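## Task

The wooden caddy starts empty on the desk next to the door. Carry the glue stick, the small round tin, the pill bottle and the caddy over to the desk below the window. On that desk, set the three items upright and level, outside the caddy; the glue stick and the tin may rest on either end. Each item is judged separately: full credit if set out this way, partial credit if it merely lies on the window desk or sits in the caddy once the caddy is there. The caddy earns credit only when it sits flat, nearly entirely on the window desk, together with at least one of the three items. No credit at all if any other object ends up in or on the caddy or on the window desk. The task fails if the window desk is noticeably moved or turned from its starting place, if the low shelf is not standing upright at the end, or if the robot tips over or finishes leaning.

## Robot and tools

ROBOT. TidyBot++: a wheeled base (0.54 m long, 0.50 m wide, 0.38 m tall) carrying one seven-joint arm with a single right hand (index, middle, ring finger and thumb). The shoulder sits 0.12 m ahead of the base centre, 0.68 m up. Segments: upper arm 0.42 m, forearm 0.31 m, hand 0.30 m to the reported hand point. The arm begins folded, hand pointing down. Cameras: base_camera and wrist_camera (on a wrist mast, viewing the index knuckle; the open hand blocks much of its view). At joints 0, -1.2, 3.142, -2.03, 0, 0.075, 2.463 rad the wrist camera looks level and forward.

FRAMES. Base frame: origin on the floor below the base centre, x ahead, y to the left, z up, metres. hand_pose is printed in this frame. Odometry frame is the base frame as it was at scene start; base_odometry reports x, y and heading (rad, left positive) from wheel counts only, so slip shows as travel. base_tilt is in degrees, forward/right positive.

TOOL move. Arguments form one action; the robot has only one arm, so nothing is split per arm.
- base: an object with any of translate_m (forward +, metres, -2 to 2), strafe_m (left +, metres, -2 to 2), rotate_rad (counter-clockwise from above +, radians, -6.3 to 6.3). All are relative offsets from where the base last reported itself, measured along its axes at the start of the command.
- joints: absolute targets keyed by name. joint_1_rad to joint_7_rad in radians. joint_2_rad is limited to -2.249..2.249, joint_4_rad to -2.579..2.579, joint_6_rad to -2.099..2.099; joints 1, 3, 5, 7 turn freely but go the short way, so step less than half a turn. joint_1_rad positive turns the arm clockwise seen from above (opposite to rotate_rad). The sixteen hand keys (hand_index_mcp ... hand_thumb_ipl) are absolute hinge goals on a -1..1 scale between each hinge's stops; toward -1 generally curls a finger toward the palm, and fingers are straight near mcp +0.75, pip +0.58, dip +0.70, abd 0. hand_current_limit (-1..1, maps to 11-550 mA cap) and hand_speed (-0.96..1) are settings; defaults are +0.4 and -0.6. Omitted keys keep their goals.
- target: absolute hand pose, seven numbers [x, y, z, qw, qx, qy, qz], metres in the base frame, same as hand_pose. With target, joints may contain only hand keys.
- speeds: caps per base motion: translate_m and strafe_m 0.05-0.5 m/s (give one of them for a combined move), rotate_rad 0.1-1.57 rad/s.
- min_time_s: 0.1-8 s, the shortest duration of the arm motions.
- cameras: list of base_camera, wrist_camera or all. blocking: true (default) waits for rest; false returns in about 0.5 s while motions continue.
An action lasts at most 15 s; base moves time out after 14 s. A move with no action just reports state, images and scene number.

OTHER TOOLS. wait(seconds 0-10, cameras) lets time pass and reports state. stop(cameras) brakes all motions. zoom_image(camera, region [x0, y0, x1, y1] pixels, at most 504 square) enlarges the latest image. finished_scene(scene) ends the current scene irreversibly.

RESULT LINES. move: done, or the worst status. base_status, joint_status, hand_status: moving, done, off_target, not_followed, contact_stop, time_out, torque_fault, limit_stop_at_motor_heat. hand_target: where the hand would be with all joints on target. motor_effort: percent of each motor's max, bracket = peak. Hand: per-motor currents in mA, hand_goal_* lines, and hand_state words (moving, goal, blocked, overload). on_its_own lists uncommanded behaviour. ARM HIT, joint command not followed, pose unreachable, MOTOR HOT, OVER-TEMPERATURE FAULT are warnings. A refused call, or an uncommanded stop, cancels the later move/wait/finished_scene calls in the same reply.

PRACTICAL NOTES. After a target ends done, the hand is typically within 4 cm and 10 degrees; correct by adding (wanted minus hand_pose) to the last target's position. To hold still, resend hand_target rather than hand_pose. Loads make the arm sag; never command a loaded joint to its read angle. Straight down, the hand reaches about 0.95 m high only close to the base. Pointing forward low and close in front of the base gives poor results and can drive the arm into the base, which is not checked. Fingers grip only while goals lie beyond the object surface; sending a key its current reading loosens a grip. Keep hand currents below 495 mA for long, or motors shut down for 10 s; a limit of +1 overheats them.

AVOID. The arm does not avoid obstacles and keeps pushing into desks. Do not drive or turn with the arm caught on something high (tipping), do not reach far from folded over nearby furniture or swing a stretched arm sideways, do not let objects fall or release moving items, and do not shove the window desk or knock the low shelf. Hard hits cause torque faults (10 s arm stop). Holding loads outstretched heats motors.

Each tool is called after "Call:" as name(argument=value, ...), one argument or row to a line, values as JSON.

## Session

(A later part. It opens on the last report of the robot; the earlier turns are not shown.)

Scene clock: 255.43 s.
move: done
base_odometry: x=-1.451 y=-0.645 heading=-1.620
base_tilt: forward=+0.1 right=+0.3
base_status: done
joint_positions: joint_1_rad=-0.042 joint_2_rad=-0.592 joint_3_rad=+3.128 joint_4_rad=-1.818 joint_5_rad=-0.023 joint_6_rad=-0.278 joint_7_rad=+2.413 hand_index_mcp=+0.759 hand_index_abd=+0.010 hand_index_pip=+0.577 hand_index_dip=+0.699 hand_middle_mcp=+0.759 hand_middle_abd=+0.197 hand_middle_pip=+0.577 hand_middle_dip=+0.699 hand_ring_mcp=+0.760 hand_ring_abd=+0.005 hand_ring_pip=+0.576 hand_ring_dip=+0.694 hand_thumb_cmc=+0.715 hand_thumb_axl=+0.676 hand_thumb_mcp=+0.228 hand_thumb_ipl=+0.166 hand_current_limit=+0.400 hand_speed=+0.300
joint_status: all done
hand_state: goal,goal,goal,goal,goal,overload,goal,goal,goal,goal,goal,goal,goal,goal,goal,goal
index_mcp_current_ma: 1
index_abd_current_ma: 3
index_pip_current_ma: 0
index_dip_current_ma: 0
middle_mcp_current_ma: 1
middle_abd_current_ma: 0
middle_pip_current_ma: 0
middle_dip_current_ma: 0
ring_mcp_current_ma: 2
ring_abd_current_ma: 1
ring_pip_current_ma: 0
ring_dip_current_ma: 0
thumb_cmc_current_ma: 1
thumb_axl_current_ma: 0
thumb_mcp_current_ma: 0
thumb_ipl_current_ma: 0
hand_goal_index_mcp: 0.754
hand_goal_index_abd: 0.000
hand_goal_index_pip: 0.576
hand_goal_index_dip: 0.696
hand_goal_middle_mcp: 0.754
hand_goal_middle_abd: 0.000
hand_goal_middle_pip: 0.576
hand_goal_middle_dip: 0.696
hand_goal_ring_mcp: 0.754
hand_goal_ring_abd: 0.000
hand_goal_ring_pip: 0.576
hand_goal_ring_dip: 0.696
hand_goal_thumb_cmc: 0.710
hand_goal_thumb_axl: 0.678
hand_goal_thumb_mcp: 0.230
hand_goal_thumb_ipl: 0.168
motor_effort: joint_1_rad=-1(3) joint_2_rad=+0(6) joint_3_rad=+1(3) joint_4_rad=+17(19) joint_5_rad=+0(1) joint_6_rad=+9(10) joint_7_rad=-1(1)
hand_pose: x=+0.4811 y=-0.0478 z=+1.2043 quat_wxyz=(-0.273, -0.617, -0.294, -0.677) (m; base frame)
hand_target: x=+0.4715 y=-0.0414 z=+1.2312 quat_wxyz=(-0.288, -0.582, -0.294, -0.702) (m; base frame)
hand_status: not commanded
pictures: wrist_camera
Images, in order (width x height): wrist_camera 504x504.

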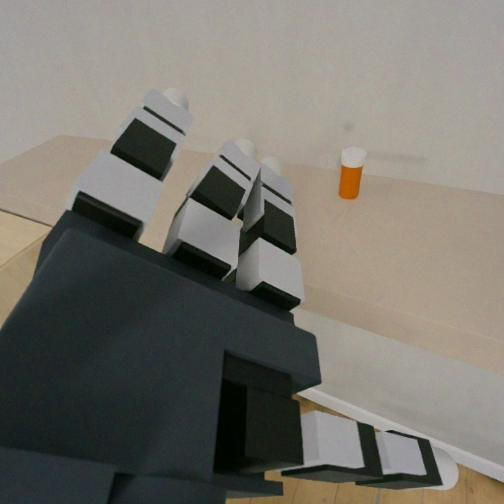

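Call:
move(
  base={"translate_m": 0.037, "strafe_m": 0.078},
  joints={"joint_1_rad": 0.022, "joint_2_rad": -0.3, "joint_4_rad": -1.6, "joint_6_rad": -0.35, "joint_7_rad": 1.57, "hand_index_mcp": -0.479, "hand_middle_mcp": -0.43, "hand_ring_mcp": -0.575, "hand_thumb_cmc": -0.55, "hand_thumb_mcp": 0.3, "hand_speed": 0.2},
  min_time_s=1.5,
)

Call:
move(
  joints={"joint_1_rad": 0.022, "joint_2_rad": 0.04, "joint_4_rad": -1.50, "joint_6_rad": 0.06, "joint_7_rad": 1.57},
  min_time_s=1.5,
)

Call:
move(
  joints={"joint_1_rad": 0.022, "joint_2_rad": 0.095, "joint_4_rad": -1.60, "joint_6_rad": 0.162, "joint_7_rad": 1.57},
  min_time_s=1.5,
  cameras=["wrist_camera"],
)

Scene clock: 268.23 s.
move: done
base_odometry: x=-1.375 y=-0.687 heading=-1.620
base_tilt: forward=+0.1 right=+0.3
base_status: done
joint_positions: joint_1_rad=+0.000 joint_2_rad=-0.310 joint_3_rad=+3.127 joint_4_rad=-1.616 joint_5_rad=-0.023 joint_6_rad=-0.279 joint_7_rad=+1.617 hand_index_mcp=-0.475 hand_index_abd=+0.010 hand_index_pip=+0.577 hand_index_dip=+0.699 hand_middle_mcp=-0.429 hand_middle_abd=+0.197 hand_middle_pip=+0.577 hand_middle_dip=+0.698 hand_ring_mcp=-0.573 hand_ring_abd=+0.005 hand_ring_pip=+0.576 hand_ring_dip=+0.694 hand_thumb_cmc=-0.534 hand_thumb_axl=+0.676 hand_thumb_mcp=+0.299 hand_thumb_ipl=+0.166 hand_current_limit=+0.400 hand_speed=+0.200
joint_status: all done
hand_state: goal,goal,goal,goal,goal,overload,goal,goal,goal,goal,goal,goal,goal,goal,goal,goal
index_mcp_current_ma: 1
index_abd_current_ma: 3
index_pip_current_ma: 0
index_dip_current_ma: 0
middle_mcp_current_ma: 0
middle_abd_current_ma: 0
middle_pip_current_ma: 0
middle_dip_current_ma: 0
ring_mcp_current_ma: 0
ring_abd_current_ma: 1
ring_pip_current_ma: 0
ring_dip_current_ma: 0
thumb_cmc_current_ma: 9
thumb_axl_current_ma: 0
thumb_mcp_current_ma: 0
thumb_ipl_current_ma: 0
hand_goal_index_mcp: -0.478
hand_goal_index_abd: 0.000
hand_goal_index_pip: 0.576
hand_goal_index_dip: 0.696
hand_goal_middle_mcp: -0.430
hand_goal_middle_abd: 0.000
hand_goal_middle_pip: 0.576
hand_goal_middle_dip: 0.696
hand_goal_ring_mcp: -0.574
hand_goal_ring_abd: 0.000
hand_goal_ring_pip: 0.576
hand_goal_ring_dip: 0.696
hand_goal_thumb_cmc: -0.550
hand_goal_thumb_axl: 0.678
hand_goal_thumb_mcp: 0.300
hand_goal_thumb_ipl: 0.168
motor_effort: joint_1_rad=-1(2) joint_2_rad=-8(10) joint_3_rad=+1(3) joint_4_rad=+18(19) joint_5_rad=+1(1) joint_6_rad=+8(10) joint_7_rad=+0(1)
hand_pose: x=+0.5968 y=-0.0734 z=+1.1398 quat_wxyz=(-0.003, -0.712, -0.018, -0.702) (m; base frame)
hand_target: x=+0.5962 y=-0.0823 z=+1.1184 quat_wxyz=(+0.013, -0.734, +0.012, -0.679) (m; base frame)
hand_status: not commanded
pictures: none

Scene clock: 270.37 s.
move: done
base_odometry: x=-1.375 y=-0.687 heading=-1.620
base_tilt: forward=+0.1 right=+0.3
base_status: not commanded
joint_positions: joint_1_rad=+0.000 joint_2_rad=+0.025 joint_3_rad=+3.127 joint_4_rad=-1.518 joint_5_rad=-0.023 joint_6_rad=-0.022 joint_7_rad=+1.616 hand_index_mcp=-0.475 hand_index_abd=+0.010 hand_index_pip=+0.577 hand_index_dip=+0.699 hand_middle_mcp=-0.429 hand_middle_abd=+0.197 hand_middle_pip=+0.577 hand_middle_dip=+0.698 hand_ring_mcp=-0.573 hand_ring_abd=+0.005 hand_ring_pip=+0.576 hand_ring_dip=+0.694 hand_thumb_cmc=-0.534 hand_thumb_axl=+0.676 hand_thumb_mcp=+0.299 hand_thumb_ipl=+0.166 hand_current_limit=+0.400 hand_speed=+0.200
joint_status: all done
hand_state: goal,goal,goal,goal,goal,overload,goal,goal,goal,goal,goal,goal,goal,goal,goal,goal
index_mcp_current_ma: 1
index_abd_current_ma: 3
index_pip_current_ma: 0
index_dip_current_ma: 0
middle_mcp_current_ma: 0
middle_abd_current_ma: 0
middle_pip_current_ma: 0
middle_dip_current_ma: 0
ring_mcp_current_ma: 0
ring_abd_current_ma: 1
ring_pip_current_ma: 0
ring_dip_current_ma: 0
thumb_cmc_current_ma: 9
thumb_axl_current_ma: 0
thumb_mcp_current_ma: 0
thumb_ipl_current_ma: 0
hand_goal_index_mcp: -0.478
hand_goal_index_abd: 0.000
hand_goal_index_pip: 0.576
hand_goal_index_dip: 0.696
hand_goal_middle_mcp: -0.430
hand_goal_middle_abd: 0.000
hand_goal_middle_pip: 0.576
hand_goal_middle_dip: 0.696
hand_goal_ring_mcp: -0.574
hand_goal_ring_abd: 0.000
hand_goal_ring_pip: 0.576
hand_goal_ring_dip: 0.696
hand_goal_thumb_cmc: -0.550
hand_goal_thumb_axl: 0.678
hand_goal_thumb_mcp: 0.300
hand_goal_thumb_ipl: 0.168
motor_effort: joint_1_rad=-1(2) joint_2_rad=-17(20) joint_3_rad=+0(1) joint_4_rad=+18(19) joint_5_rad=+1(1) joint_6_rad=+8(9) joint_7_rad=+0(1)
hand_pose: x=+0.7465 y=-0.0748 z=+1.0920 quat_wxyz=(-0.002, -0.705, -0.013, -0.709) (m; base frame)
hand_target: x=+0.7514 y=-0.0902 z=+1.1131 quat_wxyz=(+0.011, -0.674, +0.018, -0.738) (m; base frame)
hand_status: not commanded
pictures: none

Scene clock: 272.17 s.
move: done
base_odometry: x=-1.375 y=-0.687 heading=-1.620
base_tilt: forward=+0.1 right=+0.3
base_status: not commanded
joint_positions: joint_1_rad=+0.000 joint_2_rad=+0.071 joint_3_rad=+3.127 joint_4_rad=-1.579 joint_5_rad=-0.023 joint_6_rad=+0.079 joint_7_rad=+1.616 hand_index_mcp=-0.475 hand_index_abd=+0.010 hand_index_pip=+0.577 hand_index_dip=+0.699 hand_middle_mcp=-0.429 hand_middle_abd=+0.197 hand_middle_pip=+0.577 hand_middle_dip=+0.698 hand_ring_mcp=-0.573 hand_ring_abd=+0.005 hand_ring_pip=+0.576 hand_ring_dip=+0.694 hand_thumb_cmc=-0.534 hand_thumb_axl=+0.676 hand_thumb_mcp=+0.299 hand_thumb_ipl=+0.166 hand_current_limit=+0.400 hand_speed=+0.200
joint_status: all done
hand_state: goal,goal,goal,goal,goal,overload,goal,goal,goal,goal,goal,goal,goal,goal,goal,goal
index_mcp_current_ma: 1
index_abd_current_ma: 3
index_pip_current_ma: 0
index_dip_current_ma: 0
middle_mcp_current_ma: 0
middle_abd_current_ma: 0
middle_pip_current_ma: 0
middle_dip_current_ma: 0
ring_mcp_current_ma: 0
ring_abd_current_ma: 1
ring_pip_current_ma: 0
ring_dip_current_ma: 0
thumb_cmc_current_ma: 9
thumb_axl_current_ma: 0
thumb_mcp_current_ma: 0
thumb_ipl_current_ma: 0
hand_goal_index_mcp: -0.478
hand_goal_index_abd: 0.000
hand_goal_index_pip: 0.576
hand_goal_index_dip: 0.696
hand_goal_middle_mcp: -0.430
hand_goal_middle_abd: 0.000
hand_goal_middle_pip: 0.576
hand_goal_middle_dip: 0.696
hand_goal_ring_mcp: -0.574
hand_goal_ring_abd: 0.000
hand_goal_ring_pip: 0.576
hand_goal_ring_dip: 0.696
hand_goal_thumb_cmc: -0.550
hand_goal_thumb_axl: 0.678
hand_goal_thumb_mcp: 0.300
hand_goal_thumb_ipl: 0.168
motor_effort: joint_1_rad=-1(2) joint_2_rad=-20(21) joint_3_rad=+0(1) joint_4_rad=+18(19) joint_5_rad=+1(1) joint_6_rad=+8(10) joint_7_rad=+0(1)
hand_pose: x=+0.7646 y=-0.0755 z=+1.0555 quat_wxyz=(-0.003, -0.707, -0.012, -0.707) (m; base frame)
hand_target: x=+0.7715 y=-0.0919 z=+1.0469 quat_wxyz=(+0.009, -0.693, +0.020, -0.720) (m; base frame)
hand_status: not commanded
pictures: wrist_camera
Images, in order (width x height): wrist_camera 504x504.

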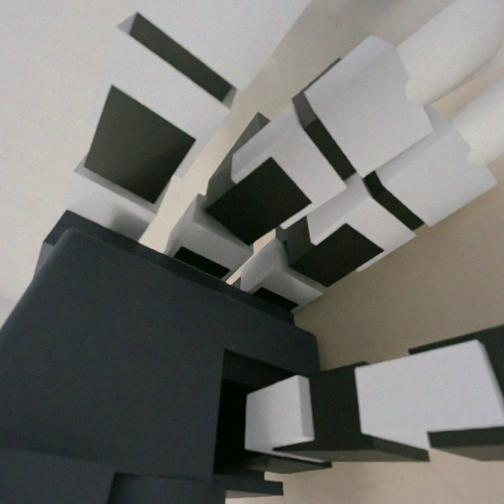

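Call:
move(
  base={"strafe_m": -0.063},
  speeds={"strafe_m": 0.06},
  joints={"hand_speed": -0.85, "hand_current_limit": 0.0},
  cameras=["wrist_camera"],
)

Call:
move(
  joints={"hand_index_mcp": -0.53, "hand_middle_mcp": -0.49, "hand_thumb_mcp": 0.12},
)

Call:
move(
  joints={"hand_index_mcp": -0.56, "hand_middle_mcp": -0.51, "hand_thumb_mcp": 0.08},
)

Scene clock: 276.17 s.
move: done
base_odometry: x=-1.438 y=-0.683 heading=-1.620
base_tilt: forward=+0.1 right=+0.3
base_status: done
joint_positions: joint_1_rad=+0.006 joint_2_rad=+0.072 joint_3_rad=+3.127 joint_4_rad=-1.579 joint_5_rad=-0.023 joint_6_rad=+0.081 joint_7_rad=+1.616 hand_index_mcp=-0.475 hand_index_abd=+0.010 hand_index_pip=+0.577 hand_index_dip=+0.699 hand_middle_mcp=-0.429 hand_middle_abd=+0.197 hand_middle_pip=+0.577 hand_middle_dip=+0.698 hand_ring_mcp=-0.573 hand_ring_abd=+0.005 hand_ring_pip=+0.576 hand_ring_dip=+0.694 hand_thumb_cmc=-0.534 hand_thumb_axl=+0.676 hand_thumb_mcp=+0.299 hand_thumb_ipl=+0.166 hand_current_limit=+0.000 hand_speed=-0.850
joint_status: all done
hand_state: goal,goal,goal,goal,goal,overload,goal,goal,goal,goal,goal,goal,goal,goal,goal,goal
index_mcp_current_ma: 1
index_abd_current_ma: 3
index_pip_current_ma: 0
index_dip_current_ma: 0
middle_mcp_current_ma: 0
middle_abd_current_ma: 0
middle_pip_current_ma: 0
middle_dip_current_ma: 0
ring_mcp_current_ma: 0
ring_abd_current_ma: 1
ring_pip_current_ma: 0
ring_dip_current_ma: 0
thumb_cmc_current_ma: 9
thumb_axl_current_ma: 0
thumb_mcp_current_ma: 0
thumb_ipl_current_ma: 0
hand_goal_index_mcp: -0.478
hand_goal_index_abd: 0.000
hand_goal_index_pip: 0.576
hand_goal_index_dip: 0.696
hand_goal_middle_mcp: -0.430
hand_goal_middle_abd: 0.000
hand_goal_middle_pip: 0.576
hand_goal_middle_dip: 0.696
hand_goal_ring_mcp: -0.574
hand_goal_ring_abd: 0.000
hand_goal_ring_pip: 0.576
hand_goal_ring_dip: 0.696
hand_goal_thumb_cmc: -0.550
hand_goal_thumb_axl: 0.678
hand_goal_thumb_mcp: 0.300
hand_goal_thumb_ipl: 0.168
motor_effort: joint_1_rad=-1(2) joint_2_rad=-20(22) joint_3_rad=+1(2) joint_4_rad=+18(18) joint_5_rad=+1(1) joint_6_rad=+8(8) joint_7_rad=+0(1)
hand_pose: x=+0.7645 y=-0.0797 z=+1.0553 quat_wxyz=(-0.005, -0.707, -0.010, -0.707) (m; base frame)
hand_target: x=+0.7715 y=-0.0919 z=+1.0469 quat_wxyz=(+0.009, -0.693, +0.020, -0.720) (m; base frame)
hand_status: not commanded
pictures: wrist_camera
Images, in order (width x height): wrist_camera 504x504.

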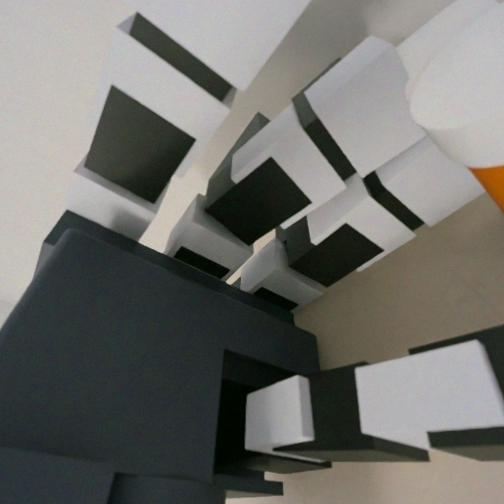

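Scene clock: 277.03 s.
move: done
base_odometry: x=-1.438 y=-0.683 heading=-1.620
base_tilt: forward=+0.1 right=+0.3
base_status: not commanded
joint_positions: joint_1_rad=+0.006 joint_2_rad=+0.072 joint_3_rad=+3.127 joint_4_rad=-1.579 joint_5_rad=-0.023 joint_6_rad=+0.081 joint_7_rad=+1.616 hand_index_mcp=-0.527 hand_index_abd=+0.010 hand_index_pip=+0.577 hand_index_dip=+0.699 hand_middle_mcp=-0.486 hand_middle_abd=+0.197 hand_middle_pip=+0.577 hand_middle_dip=+0.698 hand_ring_mcp=-0.573 hand_ring_abd=+0.005 hand_ring_pip=+0.576 hand_ring_dip=+0.694 hand_thumb_cmc=-0.534 hand_thumb_axl=+0.676 hand_thumb_mcp=+0.122 hand_thumb_ipl=+0.166 hand_current_limit=+0.000 hand_speed=-0.850
joint_status: all done
hand_state: goal,goal,goal,goal,goal,overload,goal,goal,goal,goal,goal,goal,goal,goal,goal,goal
index_mcp_current_ma: 0
index_abd_current_ma: 3
index_pip_current_ma: 0
index_dip_current_ma: 0
middle_mcp_current_ma: 1
middle_abd_current_ma: 0
middle_pip_current_ma: 0
middle_dip_current_ma: 0
ring_mcp_current_ma: 0
ring_abd_current_ma: 1
ring_pip_current_ma: 0
ring_dip_current_ma: 0
thumb_cmc_current_ma: 9
thumb_axl_current_ma: 0
thumb_mcp_current_ma: 0
thumb_ipl_current_ma: 0
hand_goal_index_mcp: -0.530
hand_goal_index_abd: 0.000
hand_goal_index_pip: 0.576
hand_goal_index_dip: 0.696
hand_goal_middle_mcp: -0.490
hand_goal_middle_abd: 0.000
hand_goal_middle_pip: 0.576
hand_goal_middle_dip: 0.696
hand_goal_ring_mcp: -0.574
hand_goal_ring_abd: 0.000
hand_goal_ring_pip: 0.576
hand_goal_ring_dip: 0.696
hand_goal_thumb_cmc: -0.550
hand_goal_thumb_axl: 0.678
hand_goal_thumb_mcp: 0.120
hand_goal_thumb_ipl: 0.168
motor_effort: joint_1_rad=-1(1) joint_2_rad=-20(20) joint_3_rad=+0(1) joint_4_rad=+18(18) joint_5_rad=+1(1) joint_6_rad=+8(8) joint_7_rad=+0(0)
hand_pose: x=+0.7645 y=-0.0797 z=+1.0553 quat_wxyz=(-0.005, -0.707, -0.010, -0.707) (m; base frame)
hand_target: x=+0.7715 y=-0.0919 z=+1.0469 quat_wxyz=(+0.009, -0.693, +0.020, -0.720) (m; base frame)
hand_status: not commanded
pictures: none

Scene clock: 277.50 s.
move: off_target
base_odometry: x=-1.438 y=-0.683 heading=-1.620
base_tilt: forward=+0.1 right=+0.3
base_status: not commanded
joint_positions: joint_1_rad=+0.006 joint_2_rad=+0.072 joint_3_rad=+3.127 joint_4_rad=-1.579 joint_5_rad=-0.023 joint_6_rad=+0.081 joint_7_rad=+1.616 hand_index_mcp=-0.539 hand_index_abd=+0.010 hand_index_pip=+0.583 hand_index_dip=+0.699 hand_middle_mcp=-0.505 hand_middle_abd=+0.197 hand_middle_pip=+0.577 hand_middle_dip=+0.698 hand_ring_mcp=-0.573 hand_ring_abd=+0.005 hand_ring_pip=+0.576 hand_ring_dip=+0.694 hand_thumb_cmc=-0.534 hand_thumb_axl=+0.676 hand_thumb_mcp=+0.106 hand_thumb_ipl=+0.171 hand_current_limit=+0.000 hand_speed=-0.850
joint_status: hand_index_mcp off_target (ended at -0.539, target -0.560); hand_thumb_mcp off_target (ended at +0.106, target +0.080); the others done
hand_state: blocked,goal,goal,goal,goal,overload,goal,goal,goal,goal,goal,goal,goal,goal,blocked,goal
index_mcp_current_ma: 15
index_abd_current_ma: 3
index_pip_current_ma: 2
index_dip_current_ma: 0
middle_mcp_current_ma: 1
middle_abd_current_ma: 0
middle_pip_current_ma: 0
middle_dip_current_ma: 0
ring_mcp_current_ma: 0
ring_abd_current_ma: 1
ring_pip_current_ma: 0
ring_dip_current_ma: 0
thumb_cmc_current_ma: 9
thumb_axl_current_ma: 0
thumb_mcp_current_ma: 31
thumb_ipl_current_ma: 1
hand_goal_index_mcp: -0.560
hand_goal_index_abd: 0.000
hand_goal_index_pip: 0.576
hand_goal_index_dip: 0.696
hand_goal_middle_mcp: -0.510
hand_goal_middle_abd: 0.000
hand_goal_middle_pip: 0.576
hand_goal_middle_dip: 0.696
hand_goal_ring_mcp: -0.574
hand_goal_ring_abd: 0.000
hand_goal_ring_pip: 0.576
hand_goal_ring_dip: 0.696
hand_goal_thumb_cmc: -0.550
hand_goal_thumb_axl: 0.678
hand_goal_thumb_mcp: 0.080
hand_goal_thumb_ipl: 0.168
motor_effort: joint_1_rad=-1(1) joint_2_rad=-20(20) joint_3_rad=+0(1) joint_4_rad=+18(18) joint_5_rad=+1(1) joint_6_rad=+8(8) joint_7_rad=+0(0)
hand_pose: x=+0.7645 y=-0.0797 z=+1.0553 quat_wxyz=(-0.005, -0.707, -0.010, -0.707) (m; base frame)
hand_target: x=+0.7715 y=-0.0919 z=+1.0469 quat_wxyz=(+0.009, -0.693, +0.020, -0.720) (m; base frame)
hand_status: not commanded
pictures: none

Call:
move(
  joints={"hand_index_mcp": -0.60, "hand_middle_mcp": -0.55, "hand_thumb_mcp": 0.04},
)

Call:
move(
  joints={"hand_index_mcp": -0.66, "hand_middle_mcp": -0.57, "hand_thumb_mcp": -0.02, "hand_current_limit": 0.15},
)

Call:
move(
  joints={"joint_2_rad": 0.02},
  min_time_s=1,
  cameras=["wrist_camera"],
)

Scene clock: 279.50 s.
move: off_target
base_odometry: x=-1.438 y=-0.683 heading=-1.620
base_tilt: forward=+0.1 right=+0.3
base_status: not commanded
joint_positions: joint_1_rad=+0.006 joint_2_rad=+0.072 joint_3_rad=+3.127 joint_4_rad=-1.579 joint_5_rad=-0.023 joint_6_rad=+0.081 joint_7_rad=+1.616 hand_index_mcp=-0.543 hand_index_abd=+0.010 hand_index_pip=+0.590 hand_index_dip=+0.702 hand_middle_mcp=-0.525 hand_middle_abd=+0.197 hand_middle_pip=+0.580 hand_middle_dip=+0.698 hand_ring_mcp=-0.573 hand_ring_abd=+0.005 hand_ring_pip=+0.576 hand_ring_dip=+0.694 hand_thumb_cmc=-0.535 hand_thumb_axl=+0.678 hand_thumb_mcp=+0.097 hand_thumb_ipl=+0.179 hand_current_limit=+0.000 hand_speed=-0.850
joint_status: hand_index_mcp off_target (ended at -0.543, target -0.600); hand_middle_mcp off_target (ended at -0.525, target -0.550); hand_thumb_mcp off_target (ended at +0.097, target +0.040)
hand_state: blocked,goal,goal,goal,blocked,overload,goal,goal,goal,goal,goal,goal,goal,goal,blocked,goal
index_mcp_current_ma: 85
index_abd_current_ma: 3
index_pip_current_ma: 7
index_dip_current_ma: 1
middle_mcp_current_ma: 20
middle_abd_current_ma: 0
middle_pip_current_ma: 1
middle_dip_current_ma: 0
ring_mcp_current_ma: 0
ring_abd_current_ma: 1
ring_pip_current_ma: 0
ring_dip_current_ma: 0
thumb_cmc_current_ma: 8
thumb_axl_current_ma: 0
thumb_mcp_current_ma: 120
thumb_ipl_current_ma: 7
hand_goal_index_mcp: -0.600
hand_goal_index_abd: 0.000
hand_goal_index_pip: 0.576
hand_goal_index_dip: 0.696
hand_goal_middle_mcp: -0.550
hand_goal_middle_abd: 0.000
hand_goal_middle_pip: 0.576
hand_goal_middle_dip: 0.696
hand_goal_ring_mcp: -0.574
hand_goal_ring_abd: 0.000
hand_goal_ring_pip: 0.576
hand_goal_ring_dip: 0.696
hand_goal_thumb_cmc: -0.550
hand_goal_thumb_axl: 0.678
hand_goal_thumb_mcp: 0.040
hand_goal_thumb_ipl: 0.168
motor_effort: joint_1_rad=-1(1) joint_2_rad=-19(21) joint_3_rad=+0(0) joint_4_rad=+17(18) joint_5_rad=+1(1) joint_6_rad=+9(9) joint_7_rad=+0(1)
hand_pose: x=+0.7645 y=-0.0797 z=+1.0553 quat_wxyz=(-0.005, -0.707, -0.010, -0.707) (m; base frame)
hand_target: x=+0.7715 y=-0.0919 z=+1.0469 quat_wxyz=(+0.009, -0.693, +0.020, -0.720) (m; base frame)
hand_status: not commanded
pictures: none

Scene clock: 280.03 s.
move: off_target
base_odometry: x=-1.438 y=-0.683 heading=-1.620
base_tilt: forward=+0.1 right=+0.3
base_status: not commanded
joint_positions: joint_1_rad=+0.006 joint_2_rad=+0.072 joint_3_rad=+3.127 joint_4_rad=-1.579 joint_5_rad=-0.023 joint_6_rad=+0.081 joint_7_rad=+1.616 hand_index_mcp=-0.557 hand_index_abd=+0.010 hand_index_pip=+0.604 hand_index_dip=+0.709 hand_middle_mcp=-0.530 hand_middle_abd=+0.197 hand_middle_pip=+0.585 hand_middle_dip=+0.699 hand_ring_mcp=-0.573 hand_ring_abd=+0.005 hand_ring_pip=+0.576 hand_ring_dip=+0.694 hand_thumb_cmc=-0.535 hand_thumb_axl=+0.678 hand_thumb_mcp=+0.090 hand_thumb_ipl=+0.189 hand_current_limit=+0.150 hand_speed=-0.850
joint_status: hand_index_mcp off_target (ended at -0.557, target -0.660); hand_middle_mcp off_target (ended at -0.530, target -0.570); hand_thumb_mcp off_target (ended at +0.090, target -0.020); the others done
hand_state: blocked,goal,blocked,goal,blocked,overload,goal,goal,goal,goal,goal,goal,goal,goal,blocked,blocked
index_mcp_current_ma: 236
index_abd_current_ma: 3
index_pip_current_ma: 22
index_dip_current_ma: 6
middle_mcp_current_ma: 45
middle_abd_current_ma: 0
middle_pip_current_ma: 3
middle_dip_current_ma: 1
ring_mcp_current_ma: 0
ring_abd_current_ma: 1
ring_pip_current_ma: 0
ring_dip_current_ma: 0
thumb_cmc_current_ma: 8
thumb_axl_current_ma: 0
thumb_mcp_current_ma: 316
thumb_ipl_current_ma: 22
hand_goal_index_mcp: -0.660
hand_goal_index_abd: 0.000
hand_goal_index_pip: 0.576
hand_goal_index_dip: 0.696
hand_goal_middle_mcp: -0.570
hand_goal_middle_abd: 0.000
hand_goal_middle_pip: 0.576
hand_goal_middle_dip: 0.696
hand_goal_ring_mcp: -0.574
hand_goal_ring_abd: 0.000
hand_goal_ring_pip: 0.576
hand_goal_ring_dip: 0.696
hand_goal_thumb_cmc: -0.550
hand_goal_thumb_axl: 0.678
hand_goal_thumb_mcp: -0.020
hand_goal_thumb_ipl: 0.168
motor_effort: joint_1_rad=-1(1) joint_2_rad=-19(20) joint_3_rad=+1(1) joint_4_rad=+18(18) joint_5_rad=+1(1) joint_6_rad=+8(9) joint_7_rad=+0(0)
hand_pose: x=+0.7645 y=-0.0797 z=+1.0553 quat_wxyz=(-0.005, -0.707, -0.010, -0.707) (m; base frame)
hand_target: x=+0.7715 y=-0.0919 z=+1.0469 quat_wxyz=(+0.009, -0.693, +0.020, -0.720) (m; base frame)
hand_status: not commanded
pictures: none

Scene clock: 281.40 s.
move: done
base_odometry: x=-1.438 y=-0.683 heading=-1.620
base_tilt: forward=+0.1 right=+0.3
base_status: not commanded
joint_positions: joint_1_rad=+0.006 joint_2_rad=+0.035 joint_3_rad=+3.127 joint_4_rad=-1.581 joint_5_rad=-0.023 joint_6_rad=+0.082 joint_7_rad=+1.615 hand_index_mcp=-0.557 hand_index_abd=+0.010 hand_index_pip=+0.604 hand_index_dip=+0.710 hand_middle_mcp=-0.530 hand_middle_abd=+0.197 hand_middle_pip=+0.585 hand_middle_dip=+0.699 hand_ring_mcp=-0.573 hand_ring_abd=+0.005 hand_ring_pip=+0.576 hand_ring_dip=+0.694 hand_thumb_cmc=-0.534 hand_thumb_axl=+0.678 hand_thumb_mcp=+0.090 hand_thumb_ipl=+0.189 hand_current_limit=+0.150 hand_speed=-0.850
joint_status: all done
hand_state: blocked,goal,blocked,goal,blocked,overload,goal,goal,goal,goal,goal,goal,goal,goal,blocked,blocked
index_mcp_current_ma: 236
index_abd_current_ma: 3
index_pip_current_ma: 23
index_dip_current_ma: 7
middle_mcp_current_ma: 45
middle_abd_current_ma: 0
middle_pip_current_ma: 3
middle_dip_current_ma: 1
ring_mcp_current_ma: 0
ring_abd_current_ma: 1
ring_pip_current_ma: 0
ring_dip_current_ma: 0
thumb_cmc_current_ma: 9
thumb_axl_current_ma: 0
thumb_mcp_current_ma: 316
thumb_ipl_current_ma: 22
hand_goal_index_mcp: -0.660
hand_goal_index_abd: 0.000
hand_goal_index_pip: 0.576
hand_goal_index_dip: 0.696
hand_goal_middle_mcp: -0.570
hand_goal_middle_abd: 0.000
hand_goal_middle_pip: 0.576
hand_goal_middle_dip: 0.696
hand_goal_ring_mcp: -0.574
hand_goal_ring_abd: 0.000
hand_goal_ring_pip: 0.576
hand_goal_ring_dip: 0.696
hand_goal_thumb_cmc: -0.550
hand_goal_thumb_axl: 0.678
hand_goal_thumb_mcp: -0.020
hand_goal_thumb_ipl: 0.168
motor_effort: joint_1_rad=-1(1) joint_2_rad=-18(21) joint_3_rad=+0(1) joint_4_rad=+18(19) joint_5_rad=+1(1) joint_6_rad=+8(9) joint_7_rad=+0(1)
hand_pose: x=+0.7501 y=-0.0796 z=+1.0785 quat_wxyz=(-0.005, -0.694, -0.009, -0.720) (m; base frame)
hand_target: x=+0.7423 y=-0.0912 z=+1.0949 quat_wxyz=(+0.009, -0.666, +0.019, -0.746) (m; base frame)
hand_status: not commanded
pictures: wrist_camera
Images, in order (width x height): wrist_camera 504x504.

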